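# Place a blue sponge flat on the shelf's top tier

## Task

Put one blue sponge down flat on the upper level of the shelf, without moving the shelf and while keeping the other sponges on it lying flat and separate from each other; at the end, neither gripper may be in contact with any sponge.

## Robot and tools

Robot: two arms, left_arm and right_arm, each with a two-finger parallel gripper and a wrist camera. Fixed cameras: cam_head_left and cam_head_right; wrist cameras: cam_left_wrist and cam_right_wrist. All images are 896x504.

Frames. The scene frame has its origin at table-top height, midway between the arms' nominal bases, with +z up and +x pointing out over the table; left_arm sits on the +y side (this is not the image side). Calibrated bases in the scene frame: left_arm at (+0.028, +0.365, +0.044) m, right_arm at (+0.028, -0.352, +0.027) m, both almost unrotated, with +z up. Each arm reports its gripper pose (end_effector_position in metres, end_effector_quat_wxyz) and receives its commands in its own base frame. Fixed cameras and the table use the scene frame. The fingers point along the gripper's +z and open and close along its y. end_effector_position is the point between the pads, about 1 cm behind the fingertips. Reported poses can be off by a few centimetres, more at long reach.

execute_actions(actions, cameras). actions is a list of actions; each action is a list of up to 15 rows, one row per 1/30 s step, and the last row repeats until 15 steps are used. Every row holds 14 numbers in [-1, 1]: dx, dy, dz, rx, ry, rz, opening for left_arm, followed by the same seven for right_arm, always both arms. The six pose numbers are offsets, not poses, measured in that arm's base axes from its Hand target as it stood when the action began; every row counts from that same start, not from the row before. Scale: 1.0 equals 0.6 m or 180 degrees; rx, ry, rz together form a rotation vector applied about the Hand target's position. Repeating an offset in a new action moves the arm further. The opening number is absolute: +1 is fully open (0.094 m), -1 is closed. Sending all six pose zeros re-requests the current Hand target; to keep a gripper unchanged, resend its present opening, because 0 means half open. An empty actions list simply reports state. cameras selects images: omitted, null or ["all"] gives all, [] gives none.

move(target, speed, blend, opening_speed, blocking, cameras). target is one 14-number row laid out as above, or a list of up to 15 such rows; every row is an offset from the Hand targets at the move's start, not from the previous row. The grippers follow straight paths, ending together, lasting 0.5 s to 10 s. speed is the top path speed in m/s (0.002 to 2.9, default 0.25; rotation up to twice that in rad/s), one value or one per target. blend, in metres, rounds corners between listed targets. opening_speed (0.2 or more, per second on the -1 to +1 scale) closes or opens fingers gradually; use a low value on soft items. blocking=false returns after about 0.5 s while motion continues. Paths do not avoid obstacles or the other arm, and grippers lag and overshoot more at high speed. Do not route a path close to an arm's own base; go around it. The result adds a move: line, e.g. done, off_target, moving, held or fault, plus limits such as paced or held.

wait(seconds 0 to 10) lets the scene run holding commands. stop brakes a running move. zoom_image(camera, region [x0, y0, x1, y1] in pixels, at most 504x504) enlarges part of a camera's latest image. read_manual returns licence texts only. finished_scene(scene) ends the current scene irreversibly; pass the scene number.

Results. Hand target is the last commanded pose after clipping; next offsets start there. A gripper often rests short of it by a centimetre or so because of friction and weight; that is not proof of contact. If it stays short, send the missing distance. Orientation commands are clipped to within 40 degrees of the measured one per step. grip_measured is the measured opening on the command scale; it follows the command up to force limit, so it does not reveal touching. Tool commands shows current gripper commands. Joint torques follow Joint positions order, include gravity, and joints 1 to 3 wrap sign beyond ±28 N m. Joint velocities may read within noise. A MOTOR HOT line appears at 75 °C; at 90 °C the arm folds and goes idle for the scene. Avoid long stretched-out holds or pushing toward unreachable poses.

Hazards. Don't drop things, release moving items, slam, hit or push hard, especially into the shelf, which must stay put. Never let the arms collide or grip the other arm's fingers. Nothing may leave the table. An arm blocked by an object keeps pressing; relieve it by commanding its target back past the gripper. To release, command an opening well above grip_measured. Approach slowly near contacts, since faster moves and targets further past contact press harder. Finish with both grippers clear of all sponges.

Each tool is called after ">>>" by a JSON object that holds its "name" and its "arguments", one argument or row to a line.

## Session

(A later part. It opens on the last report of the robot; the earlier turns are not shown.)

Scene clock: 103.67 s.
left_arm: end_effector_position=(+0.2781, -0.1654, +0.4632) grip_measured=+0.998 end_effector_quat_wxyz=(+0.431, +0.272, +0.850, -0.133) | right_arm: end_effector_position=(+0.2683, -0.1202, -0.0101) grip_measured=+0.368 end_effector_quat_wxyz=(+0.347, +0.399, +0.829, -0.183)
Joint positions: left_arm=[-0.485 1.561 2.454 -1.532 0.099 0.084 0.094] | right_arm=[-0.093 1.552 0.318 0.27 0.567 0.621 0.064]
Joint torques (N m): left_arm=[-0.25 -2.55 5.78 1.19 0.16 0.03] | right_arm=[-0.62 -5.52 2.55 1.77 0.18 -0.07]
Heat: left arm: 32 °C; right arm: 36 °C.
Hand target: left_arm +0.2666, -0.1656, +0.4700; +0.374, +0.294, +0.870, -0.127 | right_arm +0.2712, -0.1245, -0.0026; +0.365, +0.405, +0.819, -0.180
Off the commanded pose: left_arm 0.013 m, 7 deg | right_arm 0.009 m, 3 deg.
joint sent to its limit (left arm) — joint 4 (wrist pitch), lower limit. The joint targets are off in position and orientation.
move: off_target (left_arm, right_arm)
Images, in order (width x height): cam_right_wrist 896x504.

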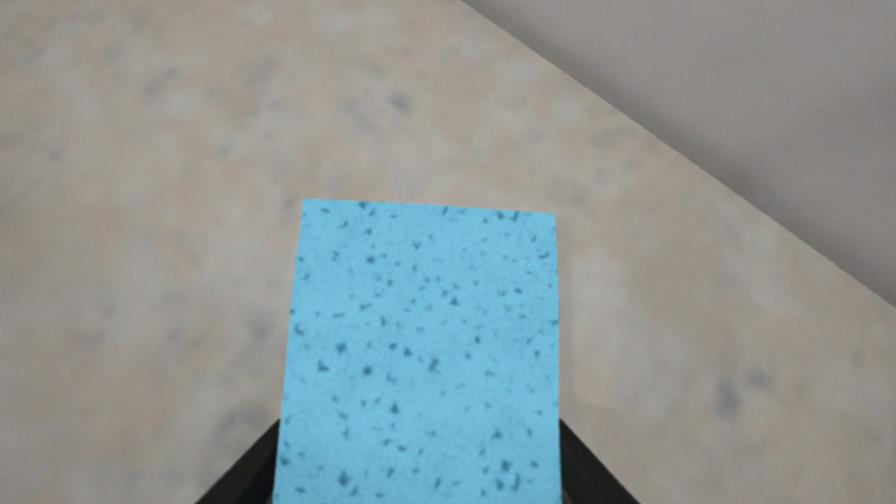

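>>> {"name": "move", "arguments": {
  "target": [
    [0, 0, 0, 0, 0, 0, 1.0, 0, 0, 0.1377, 0, 0, 0, 0.25],
    [0, 0, 0, 0, 0, 0, 1.0, -0.0353, 0.0408, 0.6543, 0, 0, 0.15, 0.25],
    [0, 0, 0, 0, 0, 0, 1.0, 0.2175, 0.5335, 0.6627, 0, 0, 0.4433, 0.25]
  ],
  "speed": [0.15, 0.35, 0.35],
  "blend": [0.03, 0.05, 0]
}}

Scene clock: 109.13 s.
left_arm: end_effector_position=(+0.2781, -0.1654, +0.4632) grip_measured=+0.998 end_effector_quat_wxyz=(+0.431, +0.272, +0.850, -0.133) | right_arm: end_effector_position=(+0.4081, +0.1994, +0.3872) grip_measured=+0.366 end_effector_quat_wxyz=(+0.396, -0.210, +0.889, +0.094)
Joint positions: left_arm=[-0.485 1.561 2.454 -1.532 0.099 0.084 0.094] | right_arm=[0.447 1.856 2.418 -1.295 -0.014 -0.011 0.064]
Joint torques (N m): left_arm=[-0.29 -2.51 5.82 1.2 0.16 0.01] | right_arm=[-0.12 -7.27 7.36 1.32 -0.12 -0.07]
Heat: left arm: 32 °C; right arm: 36 °C.
Hand target: left_arm +0.2666, -0.1656, +0.4700; +0.374, +0.294, +0.870, -0.127 | right_arm +0.4017, +0.1956, +0.3950; +0.396, -0.215, +0.888, +0.096
Off the commanded pose: left_arm 0.013 m, 7 deg | right_arm 0.011 m, 1 deg.
joint sent to its limit (left arm) — joint 4 (wrist pitch), lower limit. The joint targets are off in position and orientation.
move: off_target (left_arm, right_arm)

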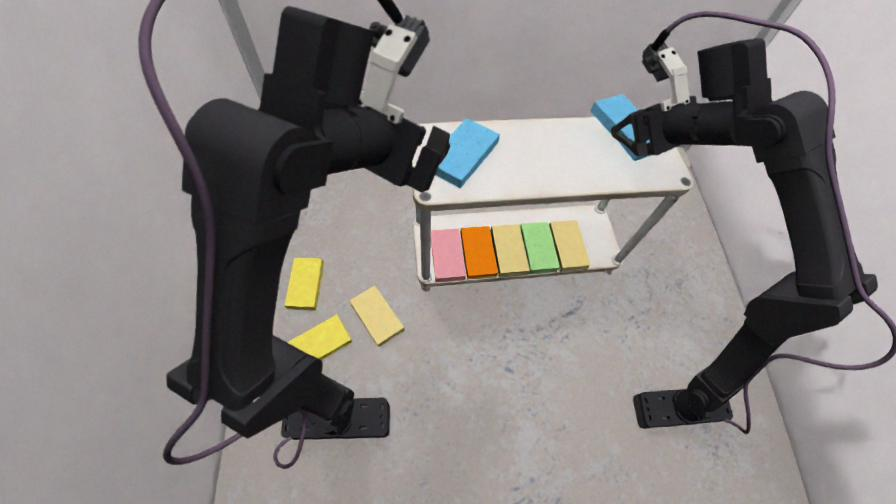

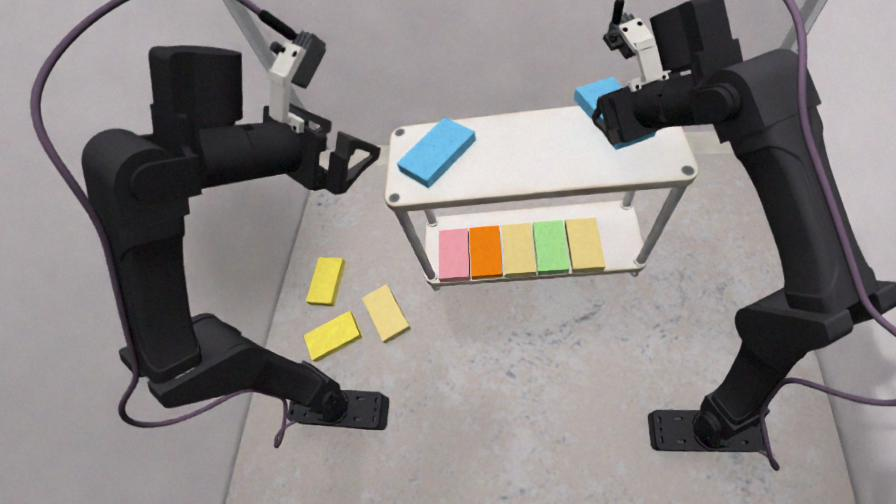

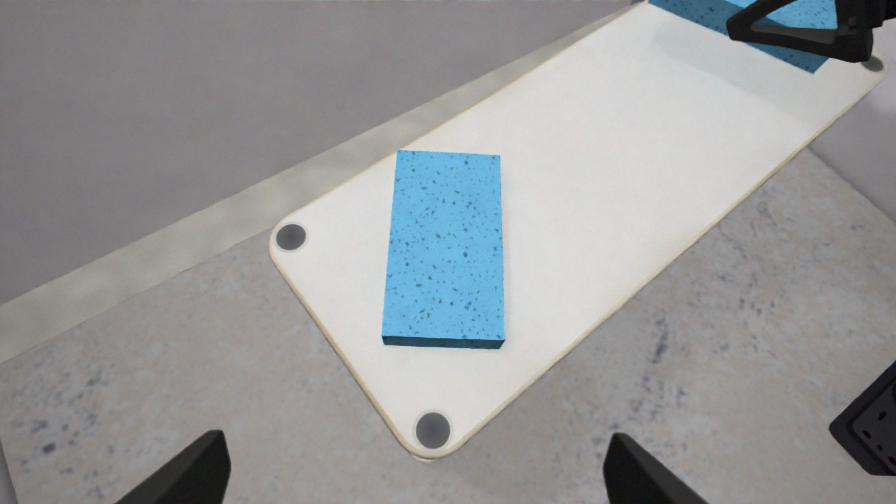

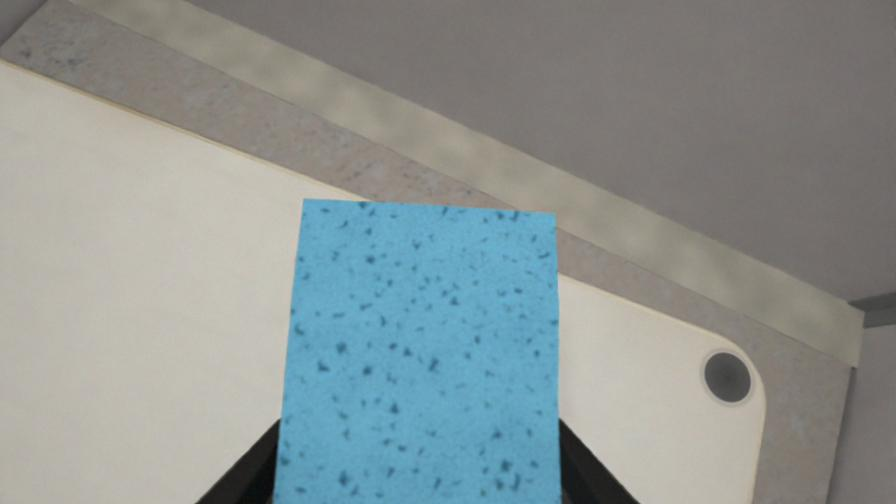

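>>> {"name": "execute_actions", "arguments": {
  "actions": []
}}

Scene clock: 110.43 s.
left_arm: end_effector_position=(+0.2781, -0.1654, +0.4632) grip_measured=+0.998 end_effector_quat_wxyz=(+0.431, +0.272, +0.850, -0.133) | right_arm: end_effector_position=(+0.4078, +0.1993, +0.3869) grip_measured=+0.366 end_effector_quat_wxyz=(+0.395, -0.210, +0.889, +0.094)
Joint positions: left_arm=[-0.485 1.561 2.454 -1.532 0.099 0.084 0.094] | right_arm=[0.447 1.856 2.418 -1.296 -0.014 -0.011 0.064]
Joint velocities: within noise
Joint torques (N m): left_arm=[-0.29 -2.52 5.79 1.2 0.15 0.03] | right_arm=[-0.12 -7.27 7.35 1.33 -0.12 -0.07]
Motor temperatures (°C): left_arm=[26 29 32 29 24 27 28] | right_arm=[28 34 29 36 27 28 29]
Heat: left arm: 32 °C; right arm: 36 °C.
Hand target: left_arm +0.2666, -0.1656, +0.4700; +0.374, +0.294, +0.870, -0.127 | right_arm +0.4017, +0.1956, +0.3950; +0.396, -0.215, +0.888, +0.096
Tool commands: left_gripper/opening=+1.0 right_gripper/opening=+0.25
Off the commanded pose: left_arm 0.013 m, 7 deg | right_arm 0.011 m, 1 deg.

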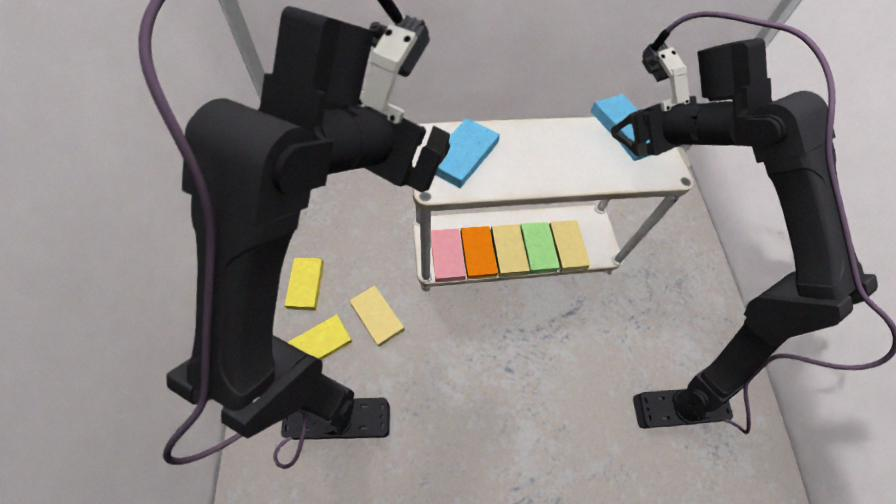

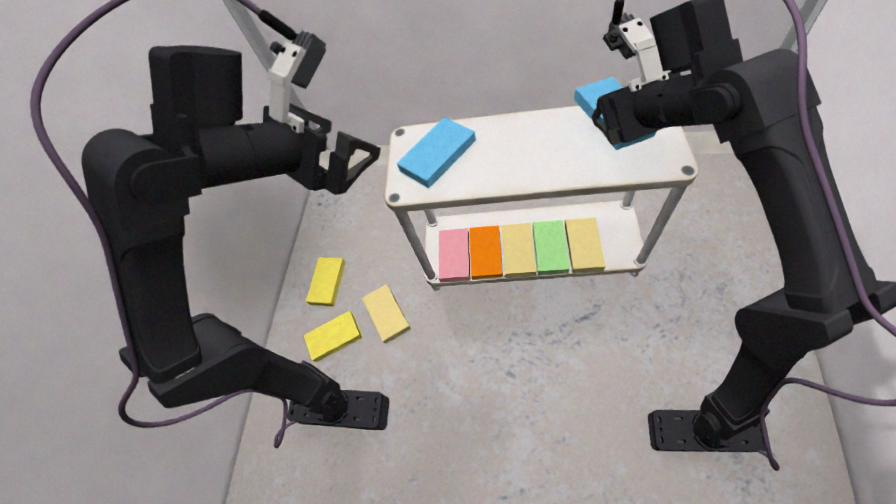

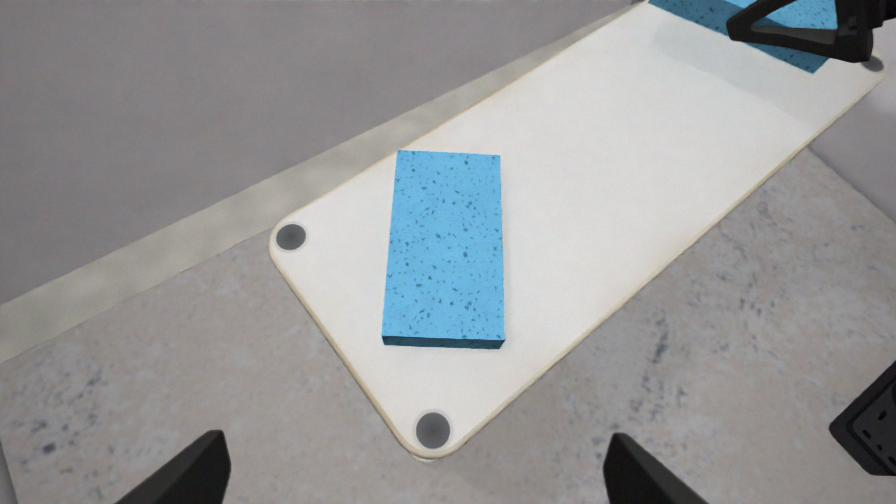

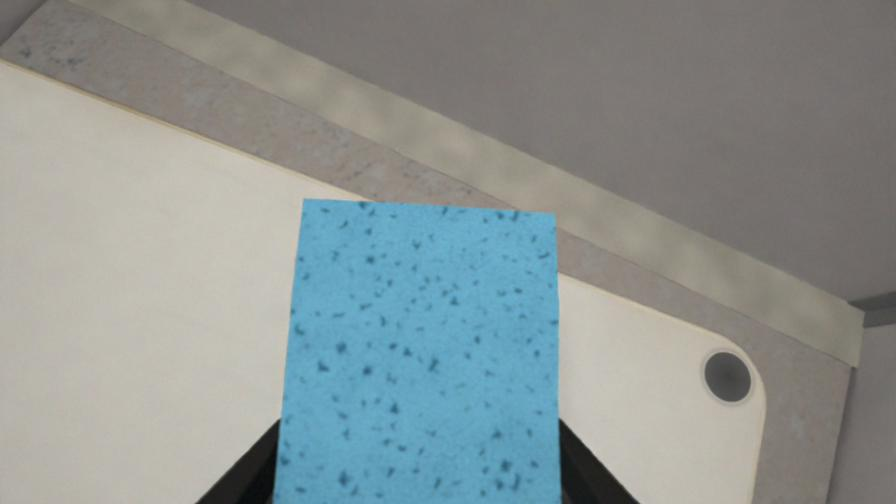

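>>> {"name": "move", "arguments": {
  "target": [0,0,0,0,0,0,1.0, -0.0105,-0.0052,-0.0417,0,0,0,0.25],
  "speed": 0.08,
  "cameras": ["cam_right_wrist"]
}}

Scene clock: 113.03 s.
left_arm: end_effector_position=(+0.2781, -0.1654, +0.4632) grip_measured=+0.998 end_effector_quat_wxyz=(+0.431, +0.272, +0.850, -0.133) | right_arm: end_effector_position=(+0.3939, +0.1919, +0.3527) grip_measured=+0.366 end_effector_quat_wxyz=(+0.364, -0.218, +0.901, +0.085)
Joint positions: left_arm=[-0.485 1.561 2.454 -1.532 0.099 0.084 0.094] | right_arm=[0.445 1.744 2.156 -1.217 -0.014 -0.023 0.064]
Joint torques (N m): left_arm=[-0.31 -2.5 5.76 1.19 0.16 0.04] | right_arm=[-0.14 -9.13 3.54 2.25 -0.12 -0.05]
Heat: left arm: 32 °C; right arm: 36 °C.
Hand target: left_arm +0.2666, -0.1656, +0.4700; +0.374, +0.294, +0.870, -0.127 | right_arm +0.3954, +0.1924, +0.3700; +0.396, -0.215, +0.888, +0.096
Off the commanded pose: left_arm 0.013 m, 7 deg | right_arm 0.017 m, 4 deg.
joint sent to its limit (left arm) — joint 4 (wrist pitch), lower limit. The joint targets are off in position and orientation.
move: off_target (left_arm, right_arm)
Images, in order (width x height): cam_right_wrist 896x504.

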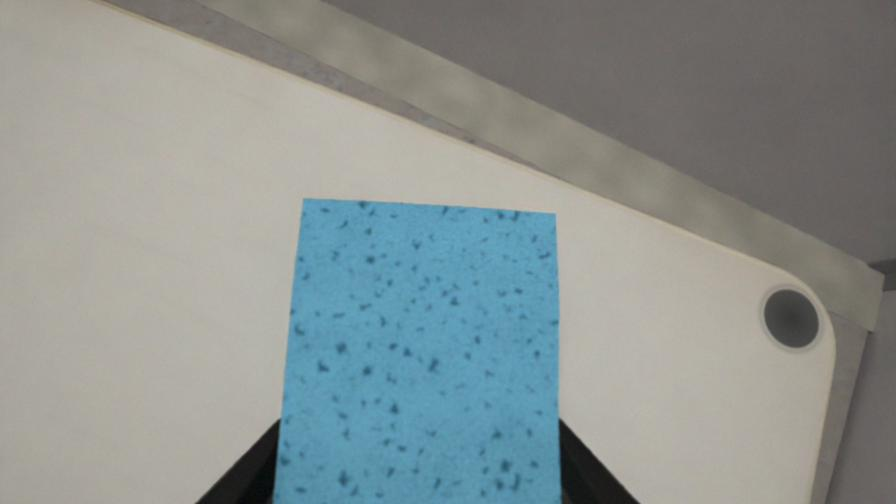

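>>> {"name": "zoom_image", "arguments": {
  "camera": "cam_right_wrist",
  "region": [280, 60, 784, 344]
}}

Scaled by 1.000.

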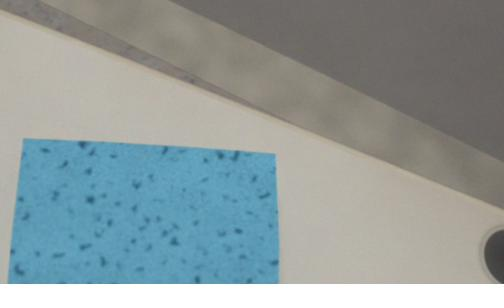

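>>> {"name": "move", "arguments": {
  "target": [0,0,0,0,0,0,1.0, 0.006,0.003,-0.005,0.0061,-0.0125,0,0.25],
  "speed": 0.05,
  "cameras": ["cam_right_wrist"]
}}

Scene clock: 115.80 s.
left_arm: end_effector_position=(+0.2781, -0.1654, +0.4632) grip_measured=+0.998 end_effector_quat_wxyz=(+0.431, +0.272, +0.850, -0.133) | right_arm: end_effector_position=(+0.3983, +0.1940, +0.3504) grip_measured=+0.366 end_effector_quat_wxyz=(+0.386, -0.216, +0.893, +0.089)
Joint positions: left_arm=[-0.485 1.561 2.454 -1.532 0.099 0.084 0.094] | right_arm=[0.445 1.696 2.047 -1.108 -0.014 -0.023 0.064]
Joint torques (N m): left_arm=[-0.28 -2.51 5.81 1.21 0.14 0.04] | right_arm=[-0.14 -8.94 3.67 2.28 -0.12 -0.05]
Heat: left arm: 32 °C; right arm: 37 °C.
Hand target: left_arm +0.2666, -0.1656, +0.4700; +0.374, +0.294, +0.870, -0.127 | right_arm +0.3990, +0.1942, +0.3670; +0.415, -0.213, +0.879, +0.101
Off the commanded pose: left_arm 0.013 m, 7 deg | right_arm 0.017 m, 4 deg.
joint sent to its limit (left arm) — joint 4 (wrist pitch), lower limit. The joint targets are off in position and orientation.
move: off_target (left_arm, right_arm)
Images, in order (width x height): cam_right_wrist 896x504.

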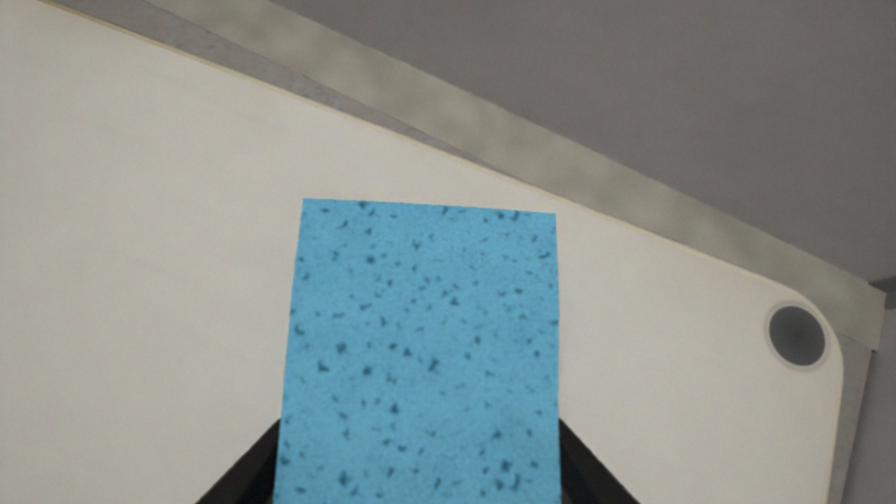

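>>> {"name": "move", "arguments": {
  "target": [0,0,0,0,0,0,1.0, 0,0,-0.005,0,0,0,0.25],
  "speed": 0.05,
  "cameras": ["cam_right_wrist"]
}}

Scene clock: 117.07 s.
left_arm: end_effector_position=(+0.2781, -0.1654, +0.4632) grip_measured=+0.998 end_effector_quat_wxyz=(+0.431, +0.272, +0.850, -0.133) | right_arm: end_effector_position=(+0.3988, +0.1942, +0.3504) grip_measured=+0.366 end_effector_quat_wxyz=(+0.390, -0.215, +0.890, +0.090)
Joint positions: left_arm=[-0.485 1.561 2.454 -1.532 0.099 0.084 0.094] | right_arm=[0.445 1.685 2.025 -1.086 -0.014 -0.023 0.064]
Joint torques (N m): left_arm=[-0.28 -2.51 5.79 1.19 0.16 0.04] | right_arm=[-0.13 -8.72 3.59 2.24 -0.12 -0.05]
Heat: left arm: 32 °C; right arm: 37 °C.
Hand target: left_arm +0.2666, -0.1656, +0.4700; +0.374, +0.294, +0.870, -0.127 | right_arm +0.3990, +0.1942, +0.3640; +0.415, -0.213, +0.879, +0.101
Off the commanded pose: left_arm 0.013 m, 7 deg | right_arm 0.014 m, 3 deg.
joint sent to its limit (left arm) — joint 4 (wrist pitch), lower limit. The joint targets are off in position and orientation.
move: off_target (left_arm, right_arm)
Images, in order (width x height): cam_right_wrist 896x504.

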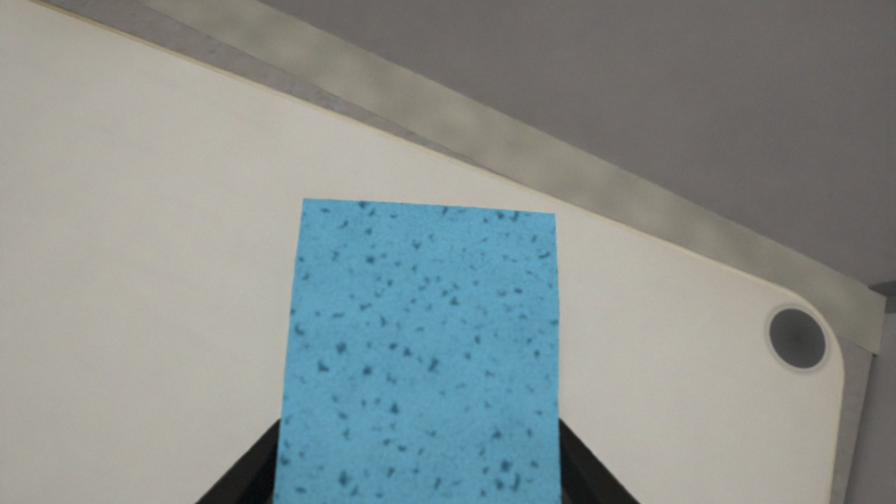

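>>> {"name": "move", "arguments": {
  "target": [0,0,0,0,0,0,1.0, 0,0,0,0,0,0,1.0],
  "speed": 0.1,
  "opening_speed": 0.8,
  "cameras": ["cam_right_wrist"]
}}

>>> {"name": "move", "arguments": {
  "target": [
    [0,0,0,0,0,0,1.0, -0.104,-0.051,0.118,0,0,0,1.0],
    [0,0,0,0,0,0,1.0, -0.2,-0.09,0.28,0,0,0,1.0]
  ],
  "speed": [0.12,0.3],
  "blend": [0.03,0]
}}

Scene clock: 118.73 s.
left_arm: end_effector_position=(+0.2781, -0.1654, +0.4632) grip_measured=+0.998 end_effector_quat_wxyz=(+0.431, +0.272, +0.850, -0.133) | right_arm: end_effector_position=(+0.3984, +0.1951, +0.3504) grip_measured=+0.997 end_effector_quat_wxyz=(+0.390, -0.216, +0.890, +0.092)
Joint positions: left_arm=[-0.485 1.561 2.454 -1.532 0.099 0.084 0.094] | right_arm=[0.447 1.685 2.025 -1.086 -0.016 -0.022 0.094]
Joint torques (N m): left_arm=[-0.31 -2.5 5.78 1.2 0.15 0.04] | right_arm=[-0.14 -8.73 3.58 2.24 -0.12 -0.04]
Heat: left arm: 32 °C; right arm: 37 °C.
Hand target: left_arm +0.2666, -0.1656, +0.4700; +0.374, +0.294, +0.870, -0.127 | right_arm +0.3990, +0.1942, +0.3640; +0.415, -0.213, +0.879, +0.101
Off the commanded pose: left_arm 0.013 m, 7 deg | right_arm 0.014 m, 3 deg.
joint sent to its limit (left arm) — joint 4 (wrist pitch), lower limit. The joint targets are off in position and orientation.
move: off_target (left_arm, right_arm)
Images, in order (width x height): cam_right_wrist 896x504.

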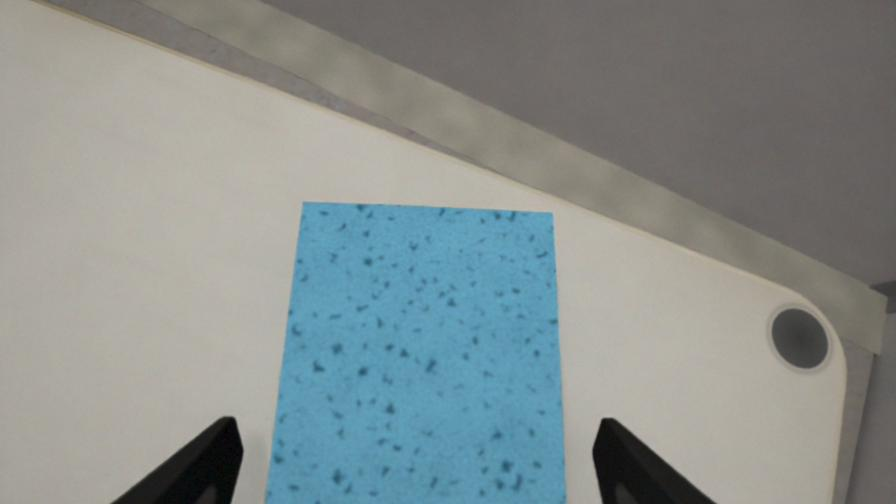

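Scene clock: 120.77 s.
left_arm: end_effector_position=(+0.2781, -0.1654, +0.4632) grip_measured=+0.998 end_effector_quat_wxyz=(+0.431, +0.272, +0.850, -0.133) | right_arm: end_effector_position=(+0.2882, +0.1423, +0.5364) grip_measured=+0.997 end_effector_quat_wxyz=(+0.546, -0.197, +0.805, +0.125)
Joint positions: left_arm=[-0.485 1.561 2.454 -1.532 0.099 0.084 0.094] | right_arm=[0.447 1.645 2.772 -1.508 -0.016 -0.022 0.094]
Joint torques (N m): left_arm=[-0.32 -2.45 5.78 1.2 0.16 0.03] | right_arm=[0.31 -3.63 3.23 1.55 -0.04 0.06]
Heat: left arm: 32 °C; right arm: 37 °C.
Hand target: left_arm +0.2666, -0.1656, +0.4700; +0.374, +0.294, +0.870, -0.127 | right_arm +0.2790, +0.1402, +0.5320; +0.415, -0.213, +0.879, +0.101
Off the commanded pose: left_arm 0.013 m, 7 deg | right_arm 0.010 m, 18 deg.
joint sent to its limit (left arm) — joint 4 (wrist pitch), lower limit. The joint targets are off in position and orientation.
joint sent to its limit (right arm) — joint 4 (wrist pitch), lower limit. The joint targets are off in position and orientation.
move: off_target (left_arm, right_arm)

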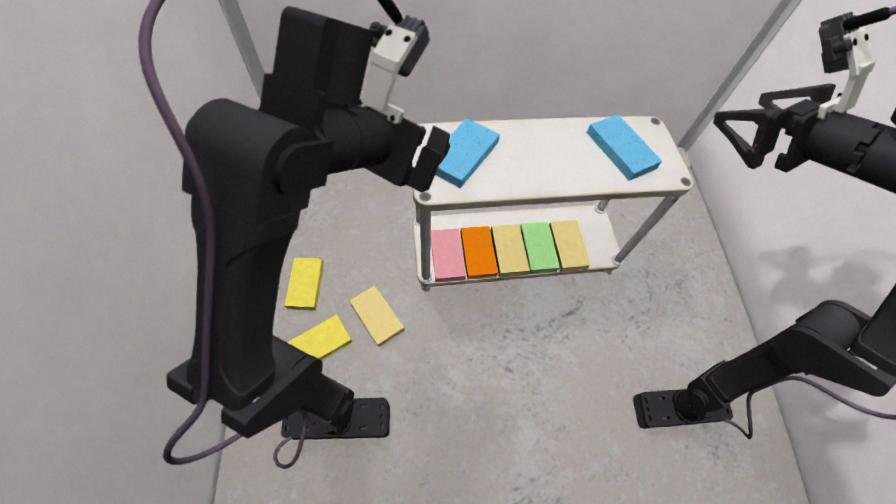

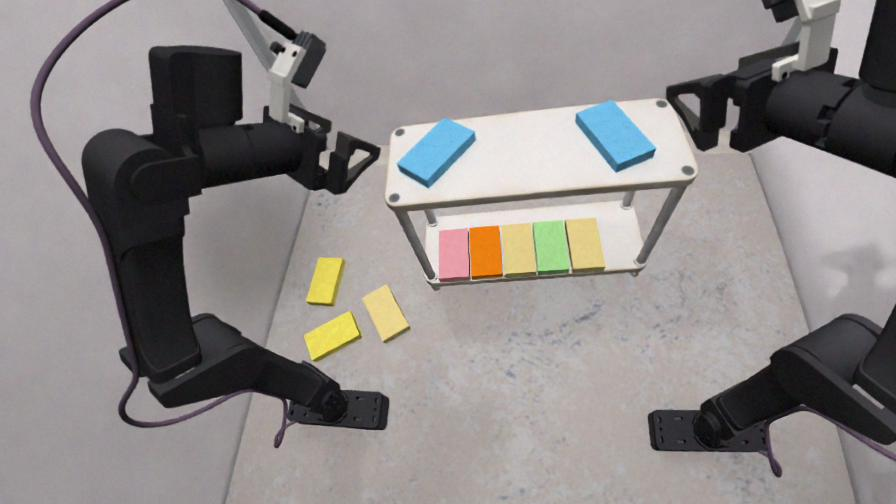

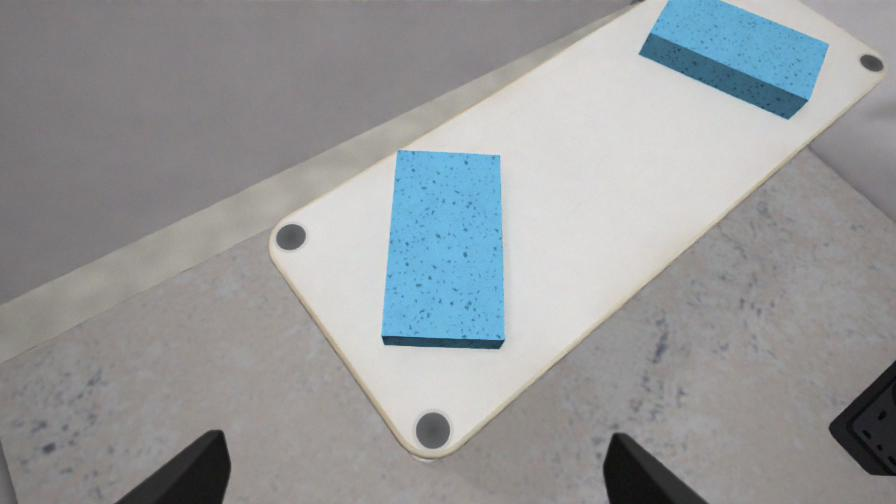

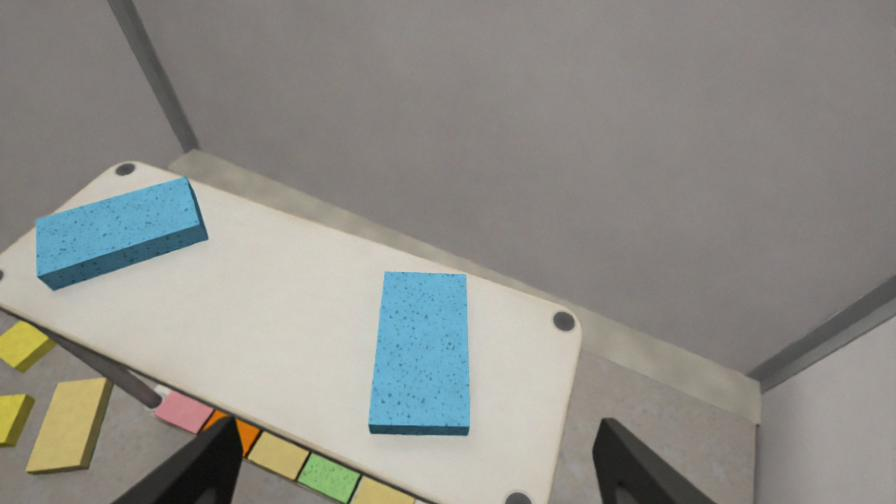

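>>> {"name": "zoom_image", "arguments": {
  "camera": "cam_head_left",
  "region": [400, 90, 720, 270]
}}

>>> {"name": "zoom_image", "arguments": {
  "camera": "cam_head_right",
  "region": [370, 80, 710, 272]
}}

Scaled by 1.575 from the camera's 896x504 image, which has a finer 1280x720 frame.

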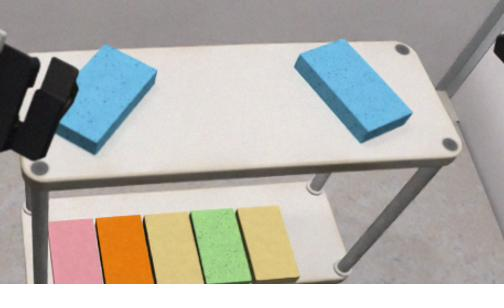

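Scaled by 1.482 from the camera's 896x504 image, which has a finer 1280x720 frame.

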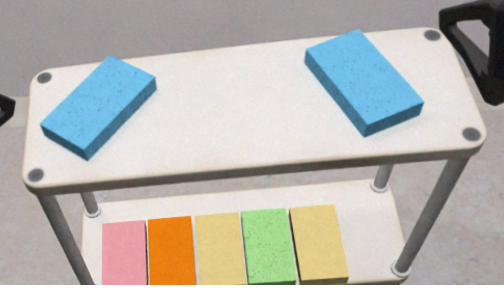

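>>> {"name": "finished_scene", "arguments": {
  "scene": 1
}}

The scene is finished: the task was done.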